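# Six arms hold a cloth above lanterns over patch

## Task

Lift the cloth and hold it motionless so that every part of it sits at least two finger-widths and no more than two hand-widths higher than the lantern tops, and so that from overhead it hides the painted patch; at the end keep it touching nothing else. The task fails if any lantern is left tilted or toppled, or has shifted a hand-width or more from where it stood.

## Robot and tools

Robots: six i2rt Big YAM arms, arm1 to arm6, each ending in a five-fingered right hand. Feet (base_link) in the scene frame, metres: arm1 (-0.865, +0.642, +0.813), arm3 (+0.000, +0.653, +0.795), arm5 (+0.871, +0.650, +0.796) on the +y side, turned so their own +x points toward -y; arm2 (-0.873, -0.651, +0.772), arm4 (-0.004, -0.644, +0.771), arm6 (+0.866, -0.657, +0.826) on the -y side, their +x pointing toward +y. Surfaces under the arms are at z=+0.720. Reach is about 1.07 m from the joint1 axis.

Frame: one scene frame, metres, origin on the floor, +z up. The hand point lies 0.045 m ahead of the palm; its +z runs along the straight fingers, +y out of the palm, +x across the palm away from the thumb. Straight fingertips are roughly 0.06-0.07 m past the point along +z and 0.06 m toward -y. A wrist bracket on the little-finger side juts out and can strike things. With joints 1, 5, 6 at 0 and the hand level and forward, the palm is down and the thumb on the left.

Tool move: optional keys arm1..arm6 and cameras. Each arm key is that arm's own object; leave an arm out to give it nothing (it may still be driving toward an older target). Inside an arm object:
- joints: absolute targets keyed by name. joint1_rad (-2.879 to 2.879, turn about the foot, + counter-clockwise from above), joint2_rad (0 to 3.141, shoulder), joint3_rad (0 to 3.019, elbow), joint4_rad (-1.692 to 1.57, hand pitch, + fingers up), joint5_rad (-1.57 to 1.57, sideways, + to arm's right), joint6_rad (-2.094 to 2.094, roll, + clockwise seen from behind), all radians. Hand keys are unitless -1 to 1: hand_little, hand_ring, hand_middle, hand_index, hand_thumb_bend (+1 straight, -1 curled/bent), hand_thumb_turn (+1 beside the palm, -1 opposite the fingers), plus settings hand_force_limit (-1 about 0 N up to +1 = 10 N, 15 N for thumb motors) and hand_speed (-0.96 to 1; full speed from +0.48; start value -0.8, force limit starts at 0).
- target: seven numbers [x, y, z, qw, qx, qy, qz], an absolute hand-point pose in the scene frame (metres, unit quaternion), same layout as the printed hand line. The hand travels a straight line from its hand_target toward it. With target, joints may only carry the hand_ keys, otherwise the call is refused.
- speed: peak linear speed in m/s for target, 0.002 to 4.3, default 0.25; turning capped at double that in rad/s.
- min_time_s: 0.1 to 8 s, shortest duration of that arm's joint motions.
All parts start together; hand paths within one call finish together, and stop after 10 s even if short. Paths ignore obstacles and other arms; hands lag, drift, and may overshoot speed near full stretch. Joint moves run each joint at its own pace and can swing wide; fast, stretched arms may overshoot by up to ~30 degrees.

cameras: list of arm1_cam_wrist..arm6_cam_wrist, cam_high (overhead), cam_low (side view from +x), or "all"; [] for none. A move with no arm parts returns full state and all images. Wrist cameras sit on the little-finger side aiming at the hand point; with joint6 near -1.3 the picture is upright.

wait: seconds 0 to 10, optional cameras; commands nothing new. zoom_image: camera plus region [x0, y0, x1, y1] in pixels from the top-left of that camera's latest image, each side at most 504. show_instructions: shows the reference pages. finished_scene: optional scene 1; ends the scene permanently, so call it only once the cloth is steady and in place.

Result lines: move lists arms commanded; "as last shown" and "not commanded" mark arms left out. hand is the measured hand pose (may be off at long reach); hand_target is the pose at the held joint targets. joint_positions includes the hand motors and both settings; Joint velocities (rad/s, arm joints only) read "within noise" at rest. Joint torques are whole drive output, with offsets; numbers 3 and 4 wrap at ±28 N m. hand_stopped_by gives six words for little, ring, middle, index, thumb_bend, thumb_turn: moving, target, force, stalled or fault. The *_load_n lines are fingertip force in N, + when pushed open; a lost grip shows as loads dropping near 0. Status words: off_target (resting short of goal, not a stop), time_out (a joint ran late; on_its_own shows what it still pushes toward), not_followed, "joint command not followed" or "pose unreachable" (a safety check blocked the arm; hand commands still run), MOTOR HOT, OVER-TEMPERATURE FAULT and limit_stop_at_motor_heat (resend that target). A refused call or a stop cancels the later calls of the same reply.

Gripping: a finger motor moves only when its target changes by 0.002 or more, then locks at target or when load reaches hand_force_limit. To squeeze more, raise the limit and send a more-closed target; to loosen, send a more-open one. Close gently at hand_speed -0.94 or below. The thumb turned in front plus fingers wrap objects 0.035-0.065 m; a thumb-tip-to-index pinch suits light thin items like cloth edges.

Avoid: any firm contact or pinch between two robots (grasping another hand's fingers counts), bumping or tipping lanterns, pushing things out of the work area, dropping or flinging the cloth, slamming fixed items, and heating motors by holding stretched poses or straining against unreachable targets. The robot does not stop on contact, so approach slowly. Loose objects may get occasional small nudges.

Each tool is called after "Call:" by a JSON object that holds its "op" and its "data", one argument or row to a line.

Reference images:

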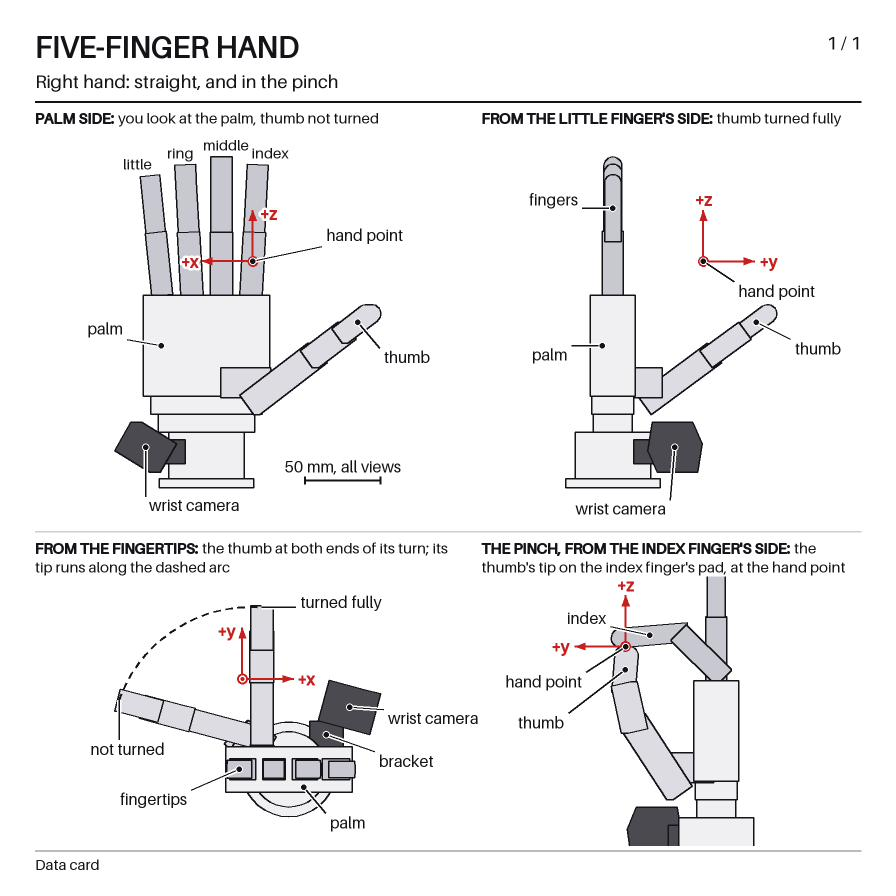

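## Session

Call:
{"op": "move", "data": {

}}

Scene clock: 0.00 s.
Joint torques (N m): no reading
Heat: arm1: hottest joint1_rad 39 °C; arm2: hottest joint1_rad 39 °C; arm3: hottest joint1_rad 41 °C; arm4: hottest joint4_rad 40 °C; arm5: hottest joint3_rad 41 °C; arm6: hottest joint6_rad 41 °C.
Joint velocities: within noise
arm1.joint_positions: joint1_rad=-0.230 joint2_rad=+0.622 joint3_rad=+1.449 joint4_rad=-1.343 joint5_rad=+0.177 joint6_rad=-1.543 hand_little=+1.000 hand_ring=+1.000 hand_middle=+1.000 hand_index=+1.000 hand_thumb_turn=+1.000 hand_thumb_bend=+1.000 hand_force_limit=+0.000 hand_speed=-0.800
arm1.joint_status: not commanded
arm1.hand_stopped_by: target,target,target,target,target,target
arm1.little_load_n: 0.0
arm1.ring_load_n: 0.0
arm1.middle_load_n: 0.0
arm1.index_load_n: 0.0
arm1.thumb_bend_load_n: 0.0
arm1.thumb_turn_load_n: 0.0
arm1.hand: x=-0.9993 y=+0.4474 z=+1.3469 quat_wxyz=(+0.438, +0.495, -0.706, +0.255) (m; scene frame)
arm1.hand_target: x=-0.9988 y=+0.4491 z=+1.3578 quat_wxyz=(+0.446, +0.490, -0.702, +0.262) (m; scene frame)
arm1.hand_status: not commanded
arm2.joint_positions: joint1_rad=-0.530 joint2_rad=+0.648 joint3_rad=+1.414 joint4_rad=-1.237 joint5_rad=-0.045 joint6_rad=-0.989 hand_little=+1.000 hand_ring=+1.000 hand_middle=+1.000 hand_index=+1.000 hand_thumb_turn=+1.000 hand_thumb_bend=+1.000 hand_force_limit=+0.000 hand_speed=-0.800
arm2.joint_status: not commanded
arm2.hand_stopped_by: target,target,target,target,target,target
arm2.little_load_n: 0.0
arm2.ring_load_n: 0.0
arm2.middle_load_n: 0.0
arm2.index_load_n: 0.0
arm2.thumb_bend_load_n: 0.0
arm2.thumb_turn_load_n: 0.0
arm2.hand: x=-0.7162 y=-0.4543 z=+1.2755 quat_wxyz=(-0.384, +0.832, +0.188, +0.354) (m; scene frame)
arm2.hand_target: x=-0.7167 y=-0.4551 z=+1.2848 quat_wxyz=(-0.390, +0.826, +0.187, +0.361) (m; scene frame)
arm2.hand_status: not commanded
arm3.joint_positions: joint1_rad=-0.297 joint2_rad=+0.601 joint3_rad=+1.324 joint4_rad=-1.138 joint5_rad=+0.251 joint6_rad=-1.596 hand_little=+1.000 hand_ring=+1.000 hand_middle=+1.000 hand_index=+1.000 hand_thumb_turn=+1.000 hand_thumb_bend=+1.000 hand_force_limit=+0.000 hand_speed=-0.800
arm3.joint_status: not commanded
arm3.hand_stopped_by: target,target,target,target,target,target
arm3.little_load_n: 0.0
arm3.ring_load_n: 0.0
arm3.middle_load_n: 0.0
arm3.index_load_n: 0.0
arm3.thumb_bend_load_n: 0.0
arm3.thumb_turn_load_n: 0.0
arm3.hand: x=-0.1843 y=+0.4500 z=+1.3204 quat_wxyz=(+0.503, +0.437, -0.713, +0.220) (m; scene frame)
arm3.hand_target: x=-0.1836 y=+0.4519 z=+1.3295 quat_wxyz=(+0.509, +0.433, -0.709, +0.226) (m; scene frame)
arm3.hand_status: not commanded
arm4.joint_positions: joint1_rad=-0.499 joint2_rad=+0.526 joint3_rad=+1.337 joint4_rad=-1.271 joint5_rad=+0.016 joint6_rad=-1.565 hand_little=+1.000 hand_ring=+1.000 hand_middle=+1.000 hand_index=+1.000 hand_thumb_turn=+1.000 hand_thumb_bend=+1.000 hand_force_limit=+0.000 hand_speed=-0.800
arm4.joint_status: not commanded
arm4.hand_stopped_by: target,target,target,target,target,target
arm4.little_load_n: 0.0
arm4.ring_load_n: 0.0
arm4.middle_load_n: 0.0
arm4.index_load_n: 0.0
arm4.thumb_bend_load_n: 0.0
arm4.thumb_turn_load_n: 0.0
arm4.hand: x=+0.1517 y=-0.4758 z=+1.2788 quat_wxyz=(-0.259, +0.733, +0.434, +0.454) (m; scene frame)
arm4.hand_target: x=+0.1507 y=-0.4774 z=+1.2890 quat_wxyz=(-0.264, +0.728, +0.431, +0.463) (m; scene frame)
arm4.hand_status: not commanded
arm5.joint_positions: joint1_rad=-0.567 joint2_rad=+0.648 joint3_rad=+1.496 joint4_rad=-1.291 joint5_rad=-0.051 joint6_rad=-1.219 hand_little=+1.000 hand_ring=+1.000 hand_middle=+1.000 hand_index=+1.000 hand_thumb_turn=+1.000 hand_thumb_bend=+1.000 hand_force_limit=+0.000 hand_speed=-0.800
arm5.joint_status: not commanded
arm5.hand_stopped_by: target,target,target,target,target,target
arm5.little_load_n: 0.0
arm5.ring_load_n: 0.0
arm5.middle_load_n: 0.0
arm5.index_load_n: 0.0
arm5.thumb_bend_load_n: -0.5
arm5.thumb_turn_load_n: 0.0
arm5.hand: x=+0.7059 y=+0.4742 z=+1.3339 quat_wxyz=(+0.409, +0.268, -0.803, +0.342) (m; scene frame)
arm5.hand_target: x=+0.7066 y=+0.4752 z=+1.3450 quat_wxyz=(+0.418, +0.266, -0.796, +0.349) (m; scene frame)
arm5.hand_status: not commanded
arm6.joint_positions: joint1_rad=+0.364 joint2_rad=+0.631 joint3_rad=+1.355 joint4_rad=-1.510 joint5_rad=-0.294 joint6_rad=-0.998 hand_little=+1.000 hand_ring=+1.000 hand_middle=+1.000 hand_index=+1.000 hand_thumb_turn=+1.000 hand_thumb_bend=+1.000 hand_force_limit=+0.000 hand_speed=-0.800
arm6.joint_status: not commanded
arm6.hand_stopped_by: target,target,target,target,target,target
arm6.little_load_n: 0.0
arm6.ring_load_n: 0.0
arm6.middle_load_n: 0.0
arm6.index_load_n: 0.0
arm6.thumb_bend_load_n: 0.0
arm6.thumb_turn_load_n: 0.0
arm6.hand: x=+0.7749 y=-0.4888 z=+1.2560 quat_wxyz=(-0.403, +0.670, +0.623, -0.013) (m; scene frame)
arm6.hand_target: x=+0.7749 y=-0.4887 z=+1.2640 quat_wxyz=(-0.412, +0.666, +0.622, -0.010) (m; scene frame)
arm6.hand_status: not commanded
pictures: arm1_cam_wrist, arm2_cam_wrist, arm3_cam_wrist, arm4_cam_wrist, arm5_cam_wrist, arm6_cam_wrist, cam_high, cam_low

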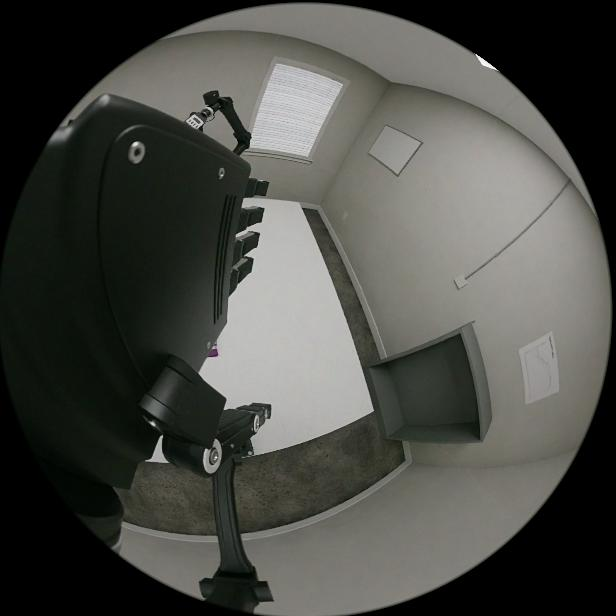

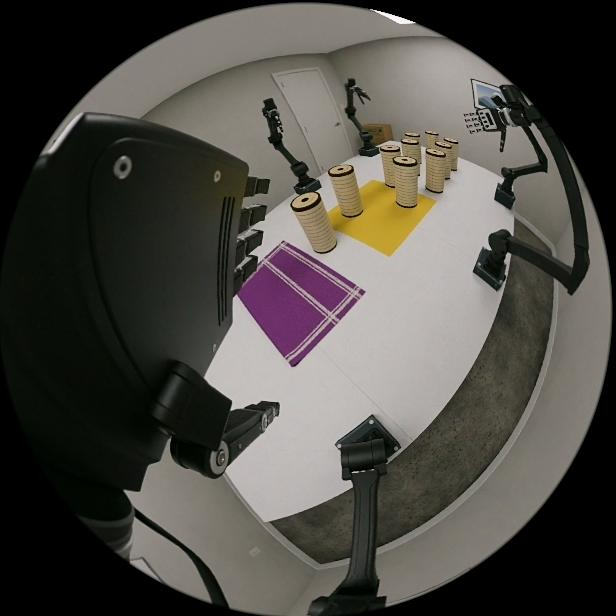

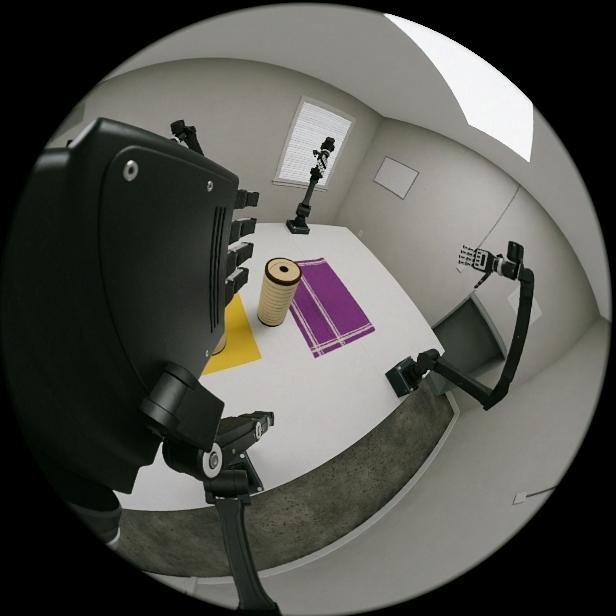

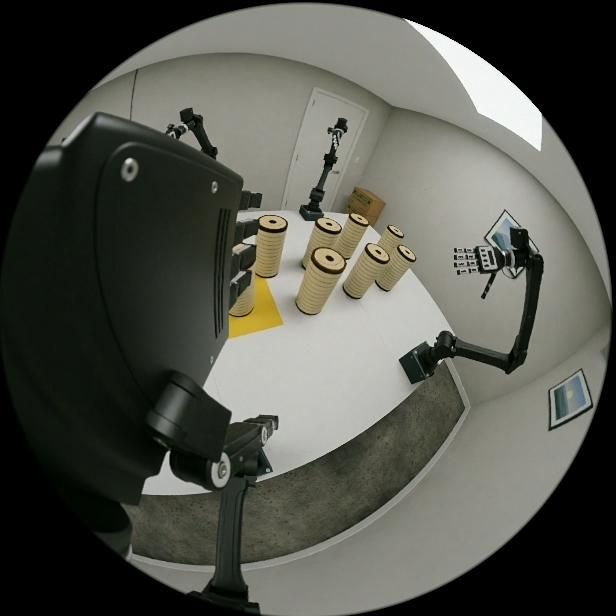

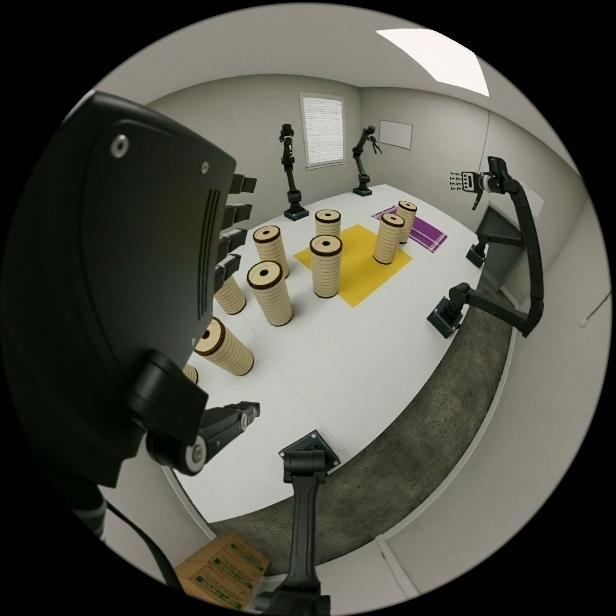

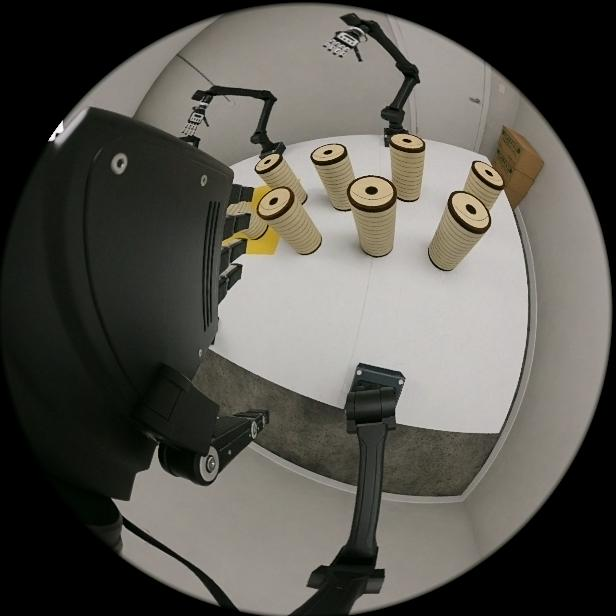

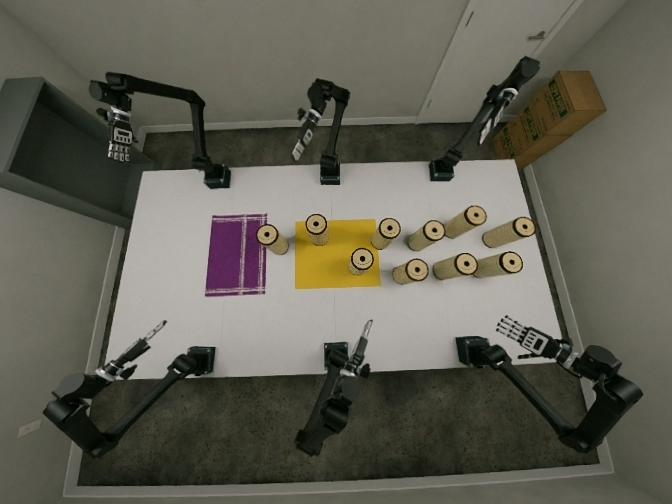

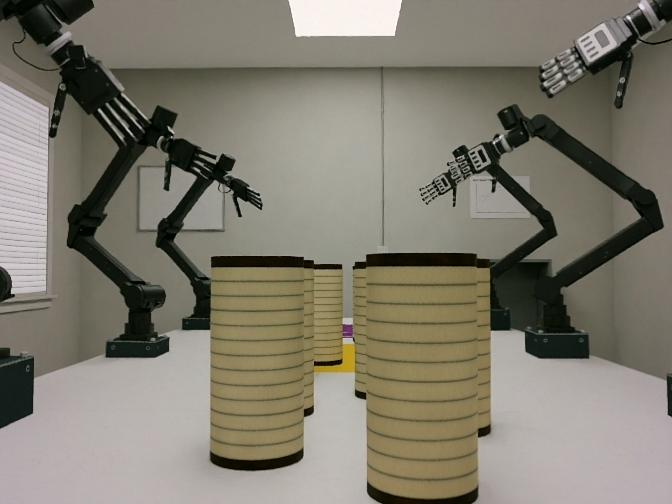

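Call:
{"op": "zoom_image", "data": {
  "camera": "cam_high",
  "region": [190, 180, 400, 320]
}}

Call:
{"op": "zoom_image", "data": {
  "camera": "arm2_cam_wrist",
  "region": [220, 120, 460, 380]
}}

Call:
{"op": "zoom_image", "data": {
  "camera": "cam_high",
  "region": [190, 190, 290, 310]
}}

Call:
{"op": "zoom_image", "data": {
  "camera": "cam_high",
  "region": [280, 190, 560, 320]
}}

Call:
{"op": "zoom_image", "data": {
  "camera": "arm3_cam_wrist",
  "region": [200, 220, 420, 400]
}}

Scaled by 2.400.

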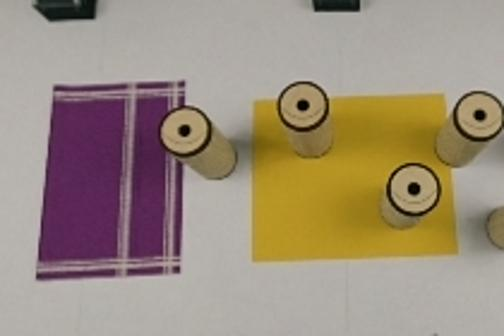

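Scaled by 1.938 from the camera's image (finer frame: 880x880).

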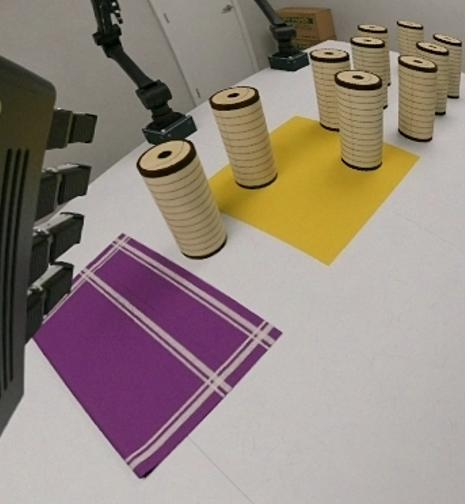

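Scaled by 4.200.

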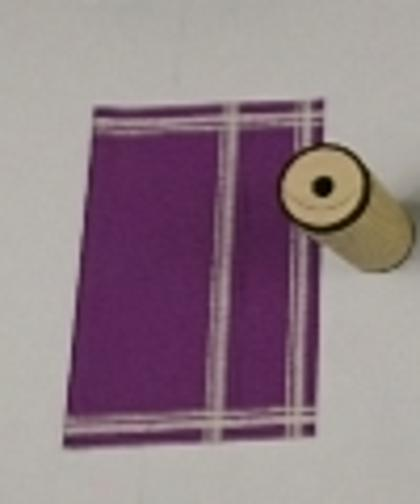

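Scaled by 1.800.

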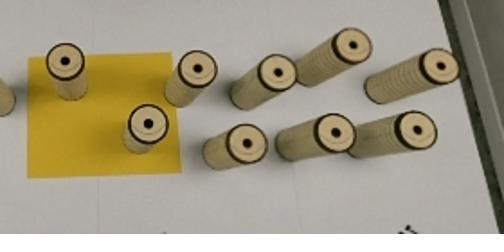

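Scaled by 2.291 from the camera's image (finer frame: 880x880).

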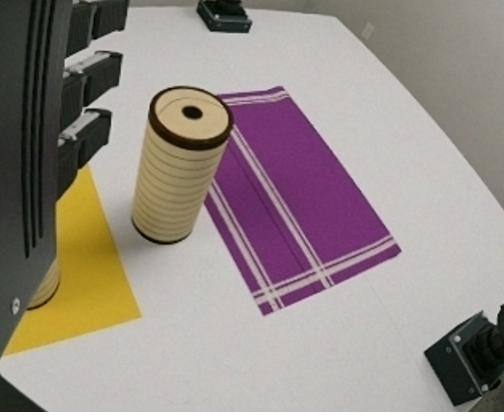

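Call:
{"op": "zoom_image", "data": {
  "camera": "arm3_cam_wrist",
  "region": [280, 300, 380, 365]
}}

Call:
{"op": "zoom_image", "data": {
  "camera": "arm2_cam_wrist",
  "region": [230, 235, 370, 370]
}}

Call:
{"op": "zoom_image", "data": {
  "camera": "arm5_cam_wrist",
  "region": [360, 190, 460, 260]
}}

Call:
{"op": "zoom_image", "data": {
  "camera": "cam_low",
  "region": [200, 230, 500, 504]
}}

Scaled by 5.040 from the camera's image (finer frame: 880x880).

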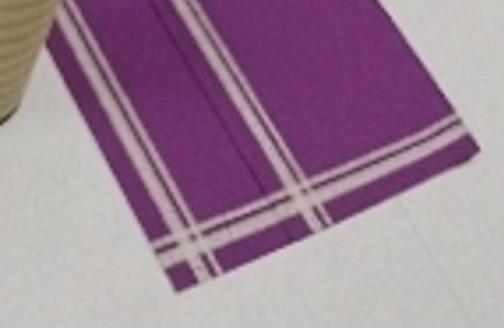

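Scaled by 3.600 from the camera's image (finer frame: 880x880).

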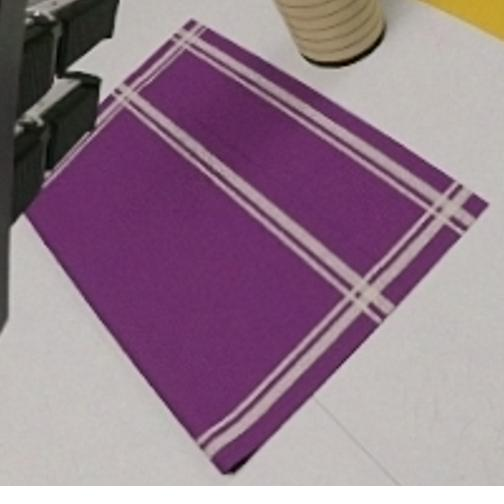

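Scaled by 5.040 from the camera's image (finer frame: 880x880).

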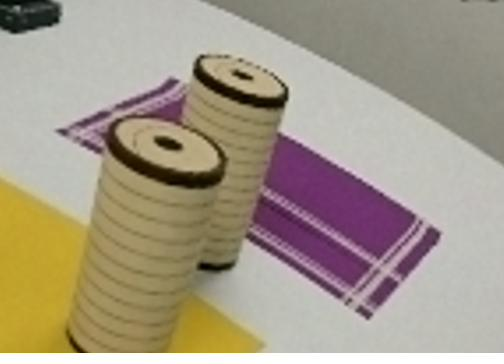

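Scaled by 1.680.

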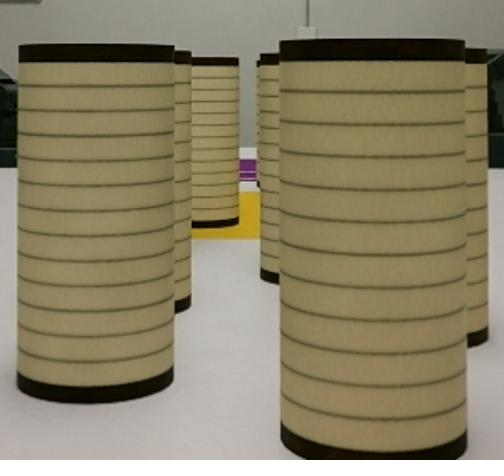

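Call:
{"op": "move", "data": {
  "arm3": {"target": [-0.502, 0.335, 0.90, 0.246, -0.426, -0.754, 0.435], "speed": 0.25, "joints": {"hand_speed": 0.0, "hand_thumb_turn": -1, "hand_thumb_bend": 0.25, "hand_index": 0.25, "hand_middle": 0.25}},
  "arm4": {"target": [-0.509, -0.230, 0.90, 0.453, -0.785, -0.366, 0.211], "speed": 0.25, "joints": {"hand_speed": 0.0, "hand_thumb_turn": -1, "hand_thumb_bend": 0.25, "hand_index": 0.25, "hand_middle": 0.25}},
  "cameras": ["arm3_cam_wrist", "arm4_cam_wrist", "cam_high", "arm2_cam_wrist"]
}}

Scene clock: 17.73 s.
Joint torques (N m): arm1=[0.26 1.61 9.8 1.57 0.09 -0.15] | arm2=[-0.67 1.2 10.22 1.58 0 -0.02] | arm3=[-1.26 -10.87 11.74 2.66 -0.05 0.21] | arm4=[0.38 -11.11 13.65 2.85 -0.16 0.19] | arm5=[1.49 3.31 10.19 1.59 0.04 -0.1] | arm6=[-1.73 0.79 10.19 1.51 -0.24 0.05]
Heat: arm1: hottest joint1_rad 39 °C; arm2: hottest joint1_rad 39 °C; arm3: hottest joint1_rad 41 °C; arm4: hottest joint3_rad 41 °C; arm5: hottest joint3_rad 43 °C; arm6: hottest joint3_rad 41 °C.
move: arm3 off_target; arm4 off_target
Joint velocities: within noise
arm1, arm2, arm5, arm6: as last shown
arm3.joint_positions: joint1_rad=-1.027 joint2_rad=+1.519 joint3_rad=+0.890 joint4_rad=+0.073 joint5_rad=-0.037 joint6_rad=-0.028 hand_little=+1.000 hand_ring=+1.000 hand_middle=+0.250 hand_index=+0.250 hand_thumb_turn=-1.000 hand_thumb_bend=+0.250 hand_force_limit=+0.000 hand_speed=+0.000
arm3.joint_status: all done
arm3.hand_stopped_by: target,target,target,target,target,target
arm3.little_load_n: 0.0
arm3.ring_load_n: 0.0
arm3.middle_load_n: 0.0
arm3.index_load_n: 0.0
arm3.thumb_bend_load_n: 0.0
arm3.thumb_turn_load_n: 0.0
arm3.hand: x=-0.4839 y=+0.3425 z=+0.8865 quat_wxyz=(+0.239, -0.424, -0.766, +0.420)
arm3.hand_target: x=-0.5012 y=+0.3357 z=+0.9004 quat_wxyz=(+0.246, -0.426, -0.754, +0.435)
arm3.hand_status: off_target (0.024 m and 2.3 deg from the pose sent, 0.539 m and 110.4 deg at the start)
arm4.joint_positions: joint1_rad=+0.816 joint2_rad=+1.610 joint3_rad=+1.084 joint4_rad=-0.034 joint5_rad=-0.030 joint6_rad=-0.041 hand_little=+1.000 hand_ring=+1.000 hand_middle=+0.250 hand_index=+0.250 hand_thumb_turn=-1.000 hand_thumb_bend=+0.250 hand_force_limit=+0.000 hand_speed=+0.000
arm4.joint_status: all done
arm4.hand_stopped_by: target,target,target,target,target,target
arm4.little_load_n: 0.0
arm4.ring_load_n: 0.0
arm4.middle_load_n: 0.0
arm4.index_load_n: 0.0
arm4.thumb_bend_load_n: 0.5
arm4.thumb_turn_load_n: 0.0
arm4.hand: x=-0.4876 y=-0.2384 z=+0.8821 quat_wxyz=(-0.436, +0.796, +0.372, -0.196)
arm4.hand_target: x=-0.5078 y=-0.2311 z=+0.9005 quat_wxyz=(-0.453, +0.785, +0.366, -0.211)
arm4.hand_status: off_target (0.029 m and 2.9 deg from the pose sent, 0.800 m and 81.7 deg at the start)
arm5.ring_load_n: -0.5
arm5.thumb_bend_load_n: 0.0
pictures: arm2_cam_wrist, arm3_cam_wrist, arm4_cam_wrist, cam_high
arm3_cam_wrist: T_world_to_cam=[[0.32571, 0.47521, -0.81737, 0.72173], [0.8845, -0.45857, 0.08585, 0.51145], [-0.33402, -0.75092, -0.56969, 0.71353]] pos_world=[-0.44912, 0.42737, 0.95249]
arm4_cam_wrist: T_world_to_cam=[[0.55595, -0.17207, -0.81321, 0.95064], [-0.17347, -0.98081, 0.08894, -0.39], [-0.81291, 0.09163, -0.57514, 0.24386]] pos_world=[-0.39793, -0.24128, 0.94801]

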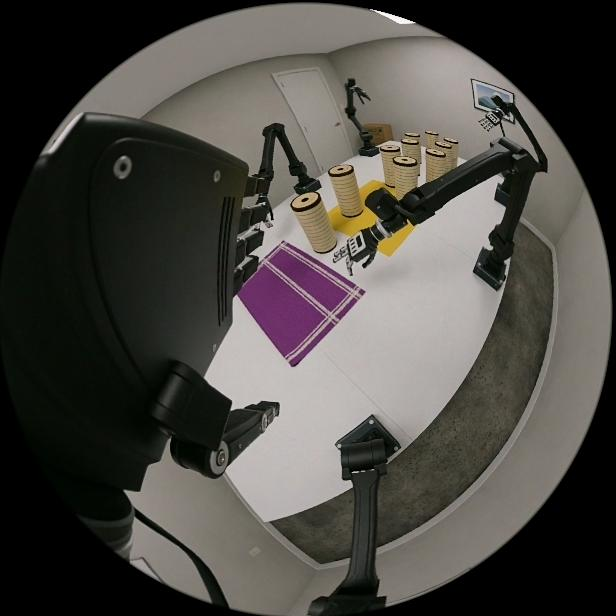

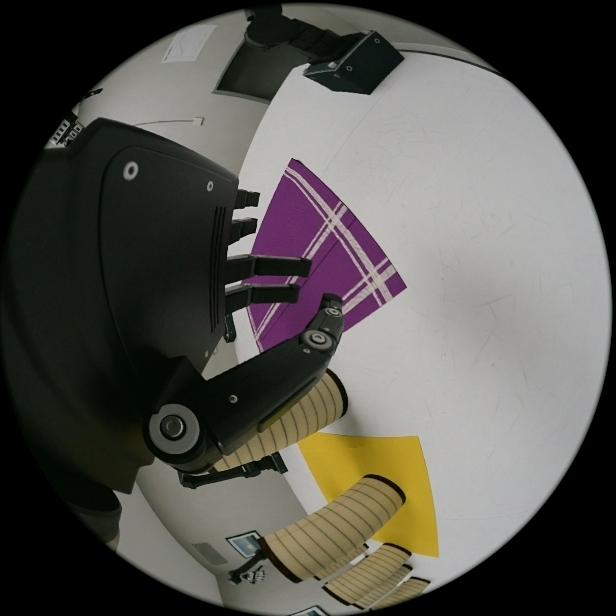

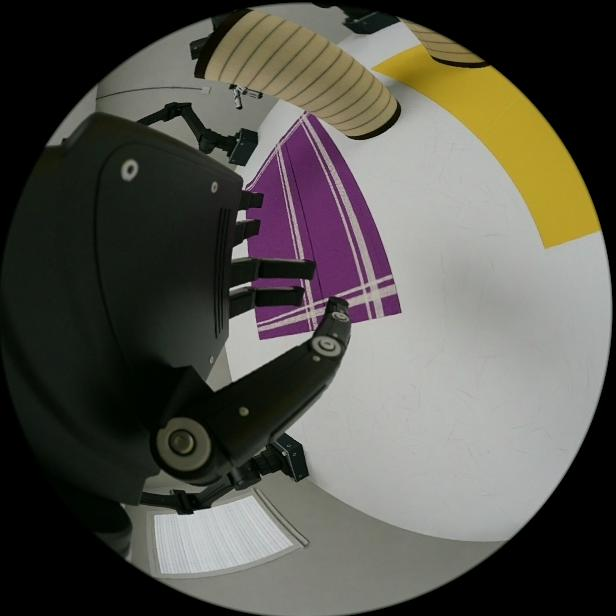

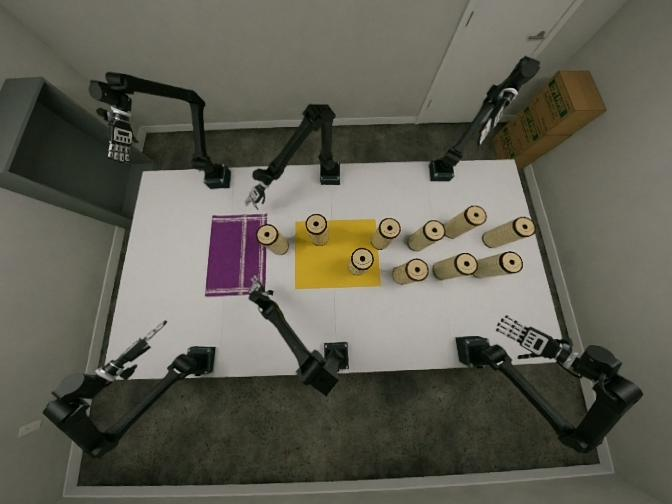

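Call:
{"op": "move", "data": {
  "arm3": {"target": [-0.529, 0.311, 0.784, 0.246, -0.426, -0.754, 0.435], "speed": 0.2},
  "arm4": {"target": [-0.543, -0.225, 0.788, 0.453, -0.785, -0.366, 0.211], "speed": 0.2},
  "cameras": ["arm3_cam_wrist", "arm4_cam_wrist"]
}}

Call:
{"op": "zoom_image", "data": {
  "camera": "arm3_cam_wrist",
  "region": [220, 180, 440, 400]
}}

Call:
{"op": "zoom_image", "data": {
  "camera": "arm4_cam_wrist",
  "region": [220, 180, 440, 400]
}}

Scene clock: 21.43 s.
Joint torques (N m): arm1=[0.56 1.14 9.72 1.54 0.15 -0.12] | arm2=[-0.62 1.2 10.21 1.62 -0.01 -0.02] | arm3=[-0.44 -14.39 9.37 2.63 -0.01 0.2] | arm4=[0.38 -13.39 11.1 2.91 0.12 0.2] | arm5=[1.61 3.19 10.22 1.59 0.05 -0.12] | arm6=[-1.73 0.73 10.18 1.52 -0.24 0.05]
Heat: arm1: hottest joint1_rad 39 °C; arm2: hottest joint1_rad 39 °C; arm3: hottest joint1_rad 41 °C; arm4: hottest joint3_rad 41 °C; arm5: hottest joint3_rad 43 °C; arm6: hottest joint3_rad 41 °C.
move: arm3 off_target; arm4 off_target
Joint velocities: within noise
arm1, arm2, arm5, arm6: as last shown
arm2.middle_load_n: -0.5
arm2.index_load_n: -0.5
arm3.joint_positions: joint1_rad=-1.021 joint2_rad=+1.830 joint3_rad=+0.912 joint4_rad=+0.367 joint5_rad=-0.023 joint6_rad=-0.019 hand_little=+1.000 hand_ring=+1.000 hand_middle=+0.250 hand_index=+0.250 hand_thumb_turn=-1.000 hand_thumb_bend=+0.250 hand_force_limit=+0.000 hand_speed=+0.000
arm3.joint_status: not commanded
arm3.hand_stopped_by: target,target,target,target,target,target
arm3.little_load_n: 0.0
arm3.ring_load_n: 0.0
arm3.middle_load_n: 0.0
arm3.index_load_n: 0.0
arm3.thumb_bend_load_n: 0.0
arm3.thumb_turn_load_n: 0.0
arm3.hand: x=-0.5172 y=+0.3234 z=+0.7754 quat_wxyz=(+0.242, -0.428, -0.762, +0.421)
arm3.hand_target: x=-0.5284 y=+0.3114 z=+0.7843 quat_wxyz=(+0.246, -0.426, -0.754, +0.435)
arm3.hand_status: off_target (0.019 m and 2.0 deg from the pose sent, 0.116 m and 2.3 deg at the start)
arm4.joint_positions: joint1_rad=+0.851 joint2_rad=+1.862 joint3_rad=+1.084 joint4_rad=+0.222 joint5_rad=-0.006 joint6_rad=-0.024 hand_little=+1.000 hand_ring=+1.000 hand_middle=+0.250 hand_index=+0.250 hand_thumb_turn=-1.000 hand_thumb_bend=+0.250 hand_force_limit=+0.000 hand_speed=+0.000
arm4.joint_status: not commanded
arm4.hand_stopped_by: target,target,target,target,target,target
arm4.little_load_n: 0.0
arm4.ring_load_n: 0.0
arm4.middle_load_n: 0.0
arm4.index_load_n: 0.0
arm4.thumb_bend_load_n: 0.0
arm4.thumb_turn_load_n: 0.0
arm4.hand: x=-0.5248 y=-0.2320 z=+0.7739 quat_wxyz=(-0.437, +0.794, +0.373, -0.199)
arm4.hand_target: x=-0.5422 y=-0.2257 z=+0.7885 quat_wxyz=(-0.453, +0.785, +0.366, -0.211)
arm4.hand_status: off_target (0.024 m and 2.7 deg from the pose sent, 0.110 m and 2.9 deg at the start)
arm5.ring_load_n: 0.0
arm3_cam_wrist: T_world_to_cam=[[0.32782, 0.46937, -0.81989, 0.65569], [0.87954, -0.46844, 0.0835, 0.54409], [-0.34488, -0.7485, -0.5664, 0.61572]] pos_world=[-0.48115, 0.40798, 0.84091]
arm4_cam_wrist: T_world_to_cam=[[0.55345, -0.16712, -0.81594, 0.8864], [-0.16639, -0.9821, 0.08829, -0.37676], [-0.81609, 0.0869, -0.57135, 0.1451]] pos_world=[-0.43485, -0.23449, 0.83942]

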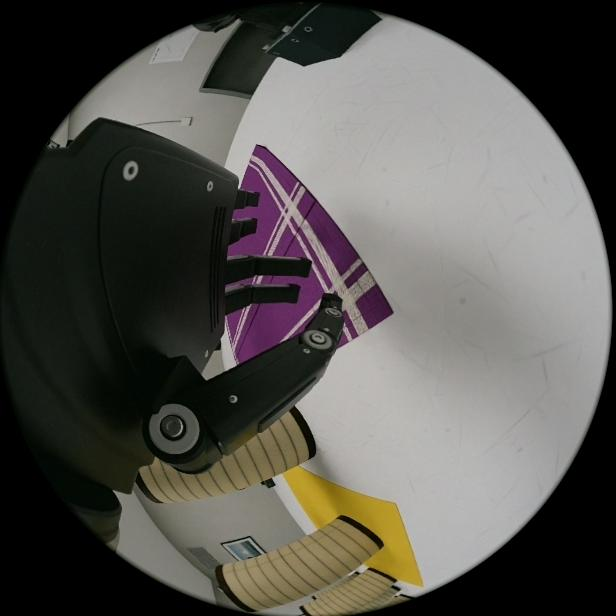

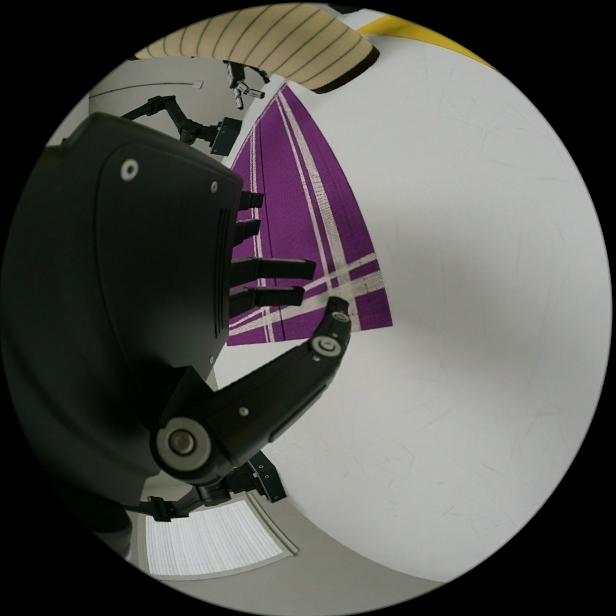

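Scaled by 2.291 from the camera's image (finer frame: 880x880).

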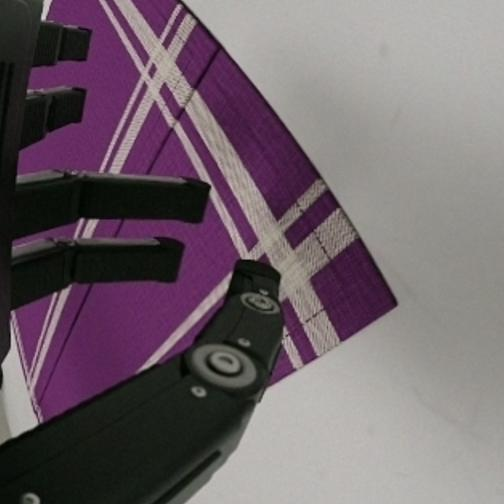

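Scaled by 2.291 from the camera's image (finer frame: 880x880).

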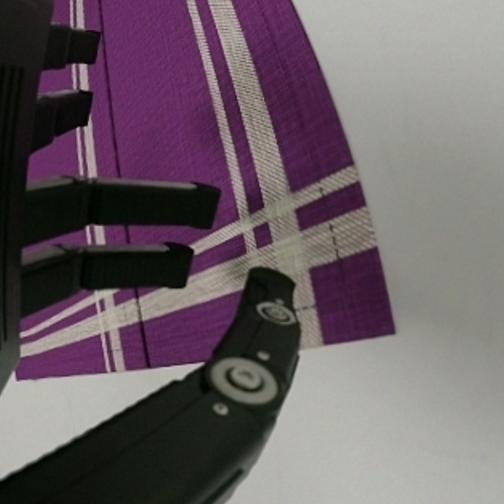

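Call:
{"op": "move", "data": {
  "arm3": {"target": [-0.529, 0.304, 0.752, 0.246, -0.426, -0.754, 0.435], "speed": 0.1},
  "arm4": {"target": [-0.547, -0.227, 0.758, 0.453, -0.785, -0.366, 0.211], "speed": 0.1},
  "cameras": ["arm3_cam_wrist", "arm4_cam_wrist"]
}}

Call:
{"op": "zoom_image", "data": {
  "camera": "arm3_cam_wrist",
  "region": [220, 200, 420, 400]
}}

Call:
{"op": "zoom_image", "data": {
  "camera": "arm4_cam_wrist",
  "region": [220, 200, 420, 400]
}}

Scene clock: 23.57 s.
Joint torques (N m): arm1=[-0.73 1.14 9.85 1.76 0.16 -0.15] | arm2=[-0.67 1.14 10.21 1.58 0 -0.01] | arm3=[-0.32 -13.98 8.69 2.67 -0.02 0.18] | arm4=[0.26 -12.4 10.25 2.77 0.11 0.2] | arm5=[1.38 3.19 10.24 1.61 0.03 -0.11] | arm6=[-1.73 0.79 10.19 1.52 -0.24 0.05]
Heat: arm1: hottest joint1_rad 39 °C; arm2: hottest joint1_rad 39 °C; arm3: hottest joint1_rad 41 °C; arm4: hottest joint3_rad 42 °C; arm5: hottest joint3_rad 43 °C; arm6: hottest joint3_rad 42 °C.
move: arm3 off_target; arm4 off_target
Joint velocities: arm1=[within noise] | arm2=[within noise] | arm3=[within noise] | arm4=[within noise] | arm5=[-0.024 -0.044 -0.017 0.007 0.007 -0.11] | arm6=[within noise]
arm1, arm2, arm5, arm6: as last shown
arm1.thumb_bend_load_n: 0.5
arm2.middle_load_n: 0.0
arm2.index_load_n: 0.0
arm3.joint_positions: joint1_rad=-1.009 joint2_rad=+1.902 joint3_rad=+0.918 joint4_rad=+0.444 joint5_rad=-0.011 joint6_rad=-0.011 hand_little=+1.000 hand_ring=+1.000 hand_middle=+0.250 hand_index=+0.250 hand_thumb_turn=-1.000 hand_thumb_bend=+0.250 hand_force_limit=+0.000 hand_speed=+0.000
arm3.joint_status: not commanded
arm3.hand_stopped_by: target,target,target,target,target,target
arm3.little_load_n: 0.0
arm3.ring_load_n: 0.0
arm3.middle_load_n: 0.0
arm3.index_load_n: 0.0
arm3.thumb_bend_load_n: 0.0
arm3.thumb_turn_load_n: 0.0
arm3.hand: x=-0.5195 y=+0.3154 z=+0.7504 quat_wxyz=(+0.245, -0.427, -0.760, +0.425)
arm3.hand_target: x=-0.5284 y=+0.3044 z=+0.7521 quat_wxyz=(+0.246, -0.426, -0.754, +0.435)
arm3.hand_status: off_target (0.015 m and 1.4 deg from the pose sent, 0.033 m and 1.9 deg at the start)
arm4.joint_positions: joint1_rad=+0.857 joint2_rad=+1.907 joint3_rad=+1.085 joint4_rad=+0.295 joint5_rad=+0.001 joint6_rad=-0.020 hand_little=+1.000 hand_ring=+1.000 hand_middle=+0.250 hand_index=+0.250 hand_thumb_turn=-1.000 hand_thumb_bend=+0.250 hand_force_limit=+0.000 hand_speed=+0.000
arm4.joint_status: not commanded
arm4.hand_stopped_by: target,target,target,target,target,target
arm4.little_load_n: 0.0
arm4.ring_load_n: 0.0
arm4.middle_load_n: 0.0
arm4.index_load_n: 0.0
arm4.thumb_bend_load_n: 0.5
arm4.thumb_turn_load_n: 0.0
arm4.hand: x=-0.5332 y=-0.2286 z=+0.7597 quat_wxyz=(-0.448, +0.788, +0.370, -0.204)
arm4.hand_target: x=-0.5466 y=-0.2274 z=+0.7583 quat_wxyz=(-0.453, +0.785, +0.366, -0.211)
arm4.hand_status: off_target (0.014 m and 1.1 deg from the pose sent, 0.028 m and 2.7 deg at the start)
arm3_cam_wrist: T_world_to_cam=[[0.32084, 0.4642, -0.82558, 0.64204], [0.87963, -0.46923, 0.07801, 0.54888], [-0.35117, -0.75123, -0.55887, 0.58673]] pos_world=[-0.48276, 0.40028, 0.81514]
arm4_cam_wrist: T_world_to_cam=[[0.53535, -0.15288, -0.83068, 0.88479], [-0.16698, -0.98323, 0.07334, -0.36268], [-0.82796, 0.09945, -0.5519, 0.11164]] pos_world=[-0.4418, -0.23244, 0.82318]

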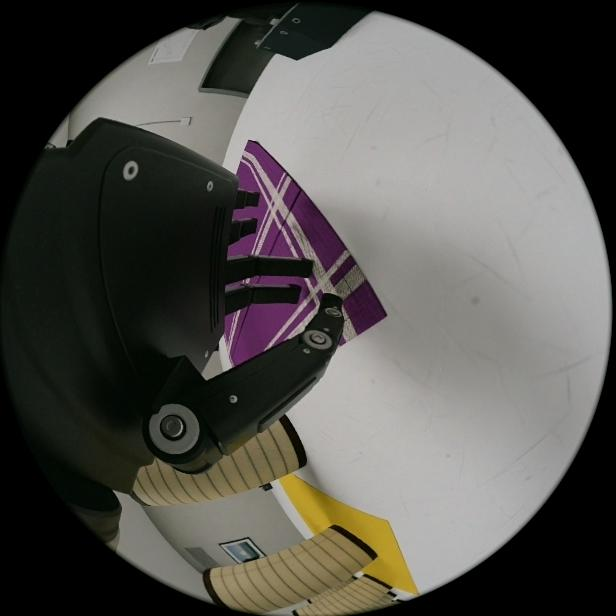

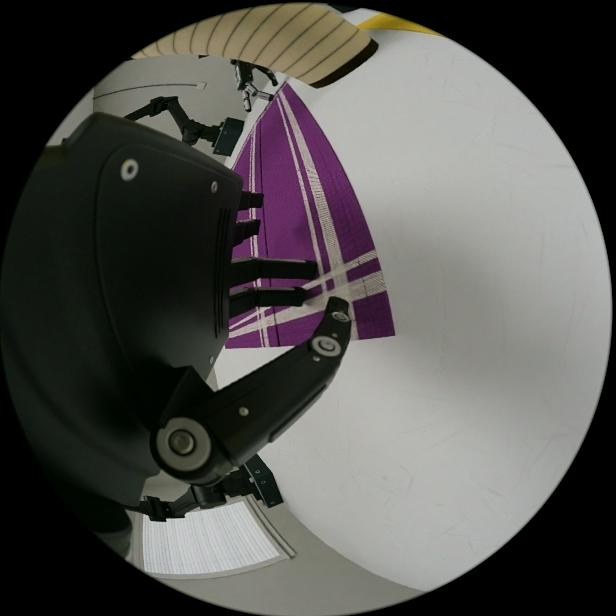

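Scaled by 2.520 from the camera's image (finer frame: 880x880).

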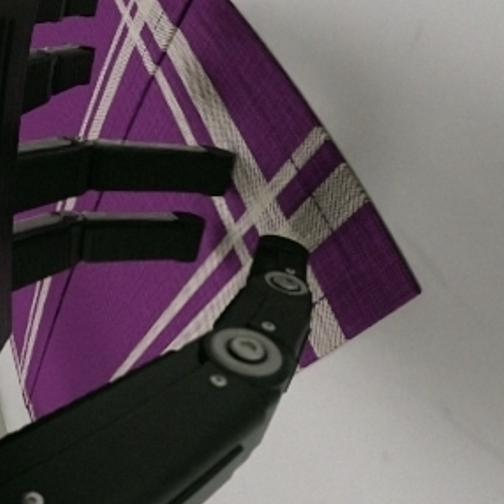

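Scaled by 2.520 from the camera's image (finer frame: 880x880).

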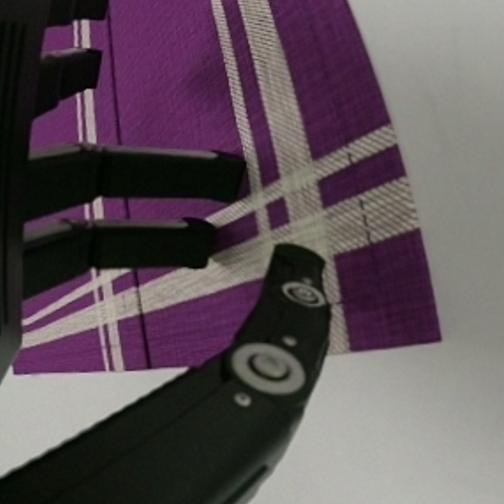

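Call:
{"op": "move", "data": {
  "arm3": {"target": [-0.527, 0.304, 0.740, 0.246, -0.426, -0.754, 0.435], "speed": 0.1},
  "arm4": {"target": [-0.545, -0.229, 0.744, 0.453, -0.785, -0.366, 0.211], "speed": 0.1},
  "cameras": ["arm3_cam_wrist", "arm4_cam_wrist"]
}}

Call:
{"op": "zoom_image", "data": {
  "camera": "arm3_cam_wrist",
  "region": [220, 200, 420, 400]
}}

Call:
{"op": "zoom_image", "data": {
  "camera": "arm4_cam_wrist",
  "region": [220, 200, 420, 400]
}}

Scene clock: 25.57 s.
Joint torques (N m): arm1=[-0.44 1.32 9.98 1.61 0.11 -0.12] | arm2=[-0.67 1.14 10.21 1.59 0 -0.01] | arm3=[-0.38 -13.39 8.12 2.51 -0.02 0.18] | arm4=[0.26 -11.69 9.1 2.7 0.11 0.19] | arm5=[1.44 3.25 10.22 1.63 0.04 -0.11] | arm6=[-1.79 0.73 10.18 1.5 -0.24 0.05]
Heat: arm1: hottest joint1_rad 39 °C; arm2: hottest joint1_rad 39 °C; arm3: hottest joint1_rad 41 °C; arm4: hottest joint3_rad 42 °C; arm5: hottest joint3_rad 43 °C; arm6: hottest joint3_rad 42 °C.
move: arm3 off_target; arm4 off_target
Joint velocities: within noise
arm1, arm2, arm5, arm6: as last shown
arm1.thumb_bend_load_n: 0.0
arm2.middle_load_n: -0.5
arm3.joint_positions: joint1_rad=-1.007 joint2_rad=+1.920 joint3_rad=+0.918 joint4_rad=+0.480 joint5_rad=-0.010 joint6_rad=-0.010 hand_little=+1.000 hand_ring=+1.000 hand_middle=+0.250 hand_index=+0.250 hand_thumb_turn=-1.000 hand_thumb_bend=+0.250 hand_force_limit=+0.000 hand_speed=+0.000
arm3.joint_status: not commanded
arm3.hand_stopped_by: target,target,target,target,target,target
arm3.little_load_n: 0.0
arm3.ring_load_n: -0.5
arm3.middle_load_n: -0.5
arm3.index_load_n: 0.0
arm3.thumb_bend_load_n: 0.0
arm3.thumb_turn_load_n: 0.0
arm3.hand: x=-0.5223 y=+0.3127 z=+0.7470 quat_wxyz=(+0.249, -0.425, -0.756, +0.432)
arm3.hand_target: x=-0.5265 y=+0.3043 z=+0.7401 quat_wxyz=(+0.246, -0.426, -0.754, +0.435)
arm3.hand_status: off_target (0.012 m and 0.5 deg from the pose sent, 0.017 m and 1.3 deg at the start)
arm4.joint_positions: joint1_rad=+0.857 joint2_rad=+1.922 joint3_rad=+1.085 joint4_rad=+0.335 joint5_rad=+0.001 joint6_rad=-0.019 hand_little=+1.000 hand_ring=+1.000 hand_middle=+0.250 hand_index=+0.250 hand_thumb_turn=-1.000 hand_thumb_bend=+0.250 hand_force_limit=+0.000 hand_speed=+0.000
arm4.joint_status: not commanded
arm4.hand_stopped_by: target,target,target,target,target,target
arm4.little_load_n: 0.0
arm4.ring_load_n: 0.0
arm4.middle_load_n: -1.0
arm4.index_load_n: 0.0
arm4.thumb_bend_load_n: 0.0
arm4.thumb_turn_load_n: 0.0
arm4.hand: x=-0.5373 y=-0.2251 z=+0.7580 quat_wxyz=(-0.458, +0.782, +0.367, -0.208)
arm4.hand_target: x=-0.5444 y=-0.2294 z=+0.7443 quat_wxyz=(-0.453, +0.785, +0.366, -0.211)
arm4.hand_status: off_target (0.016 m and 0.7 deg from the pose sent, 0.020 m and 1.1 deg at the start)
arm3_cam_wrist: T_world_to_cam=[[0.30745, 0.45626, -0.83505, 0.64393], [0.88085, -0.46844, 0.06836, 0.55796], [-0.35998, -0.75657, -0.54591, 0.56915]] pos_world=[-0.48457, 0.39818, 0.81028]
arm4_cam_wrist: T_world_to_cam=[[0.51891, -0.13986, -0.84331, 0.88983], [-0.16625, -0.9842, 0.06092, -0.35024], [-0.8385, 0.10859, -0.53397, 0.08971]] pos_world=[-0.44475, -0.23, 0.81964]

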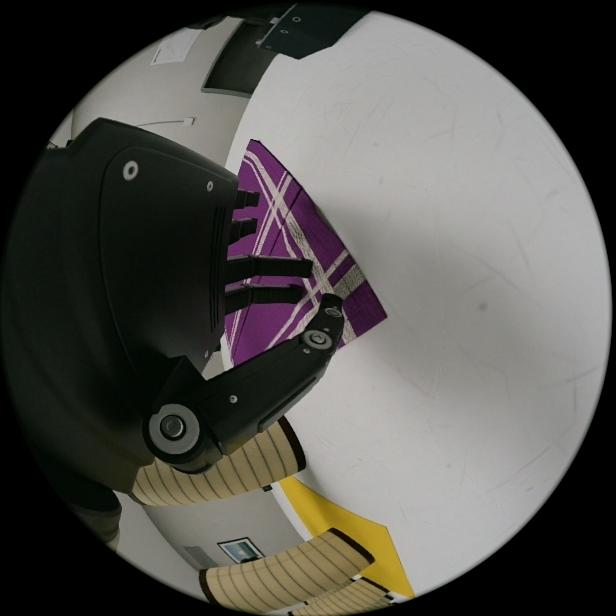

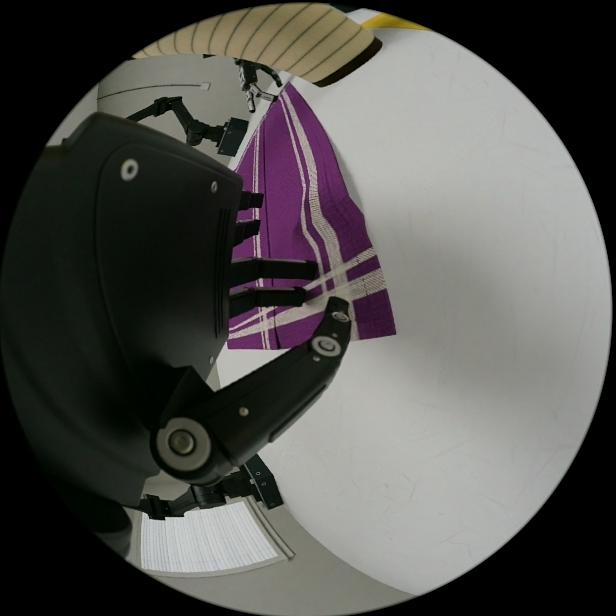

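Scaled by 2.520 from the camera's image (finer frame: 880x880).

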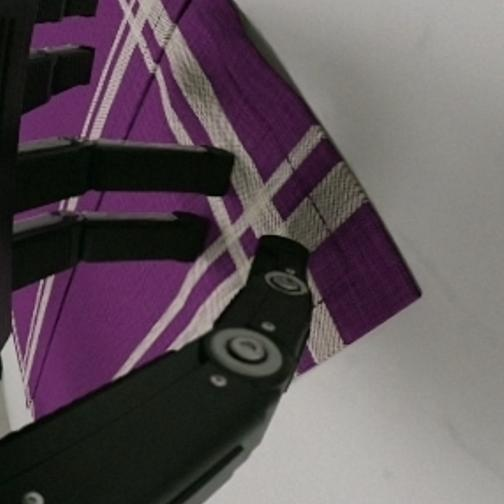

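Scaled by 2.520 from the camera's image (finer frame: 880x880).

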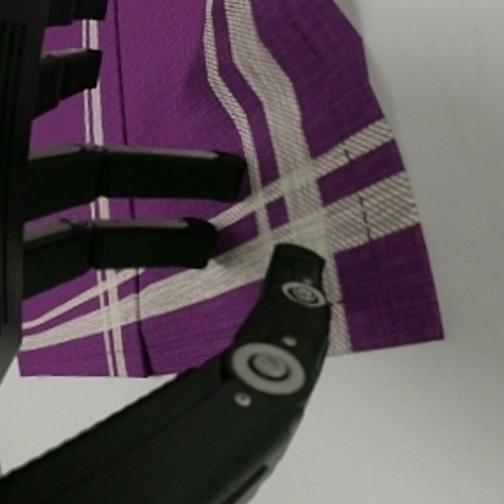

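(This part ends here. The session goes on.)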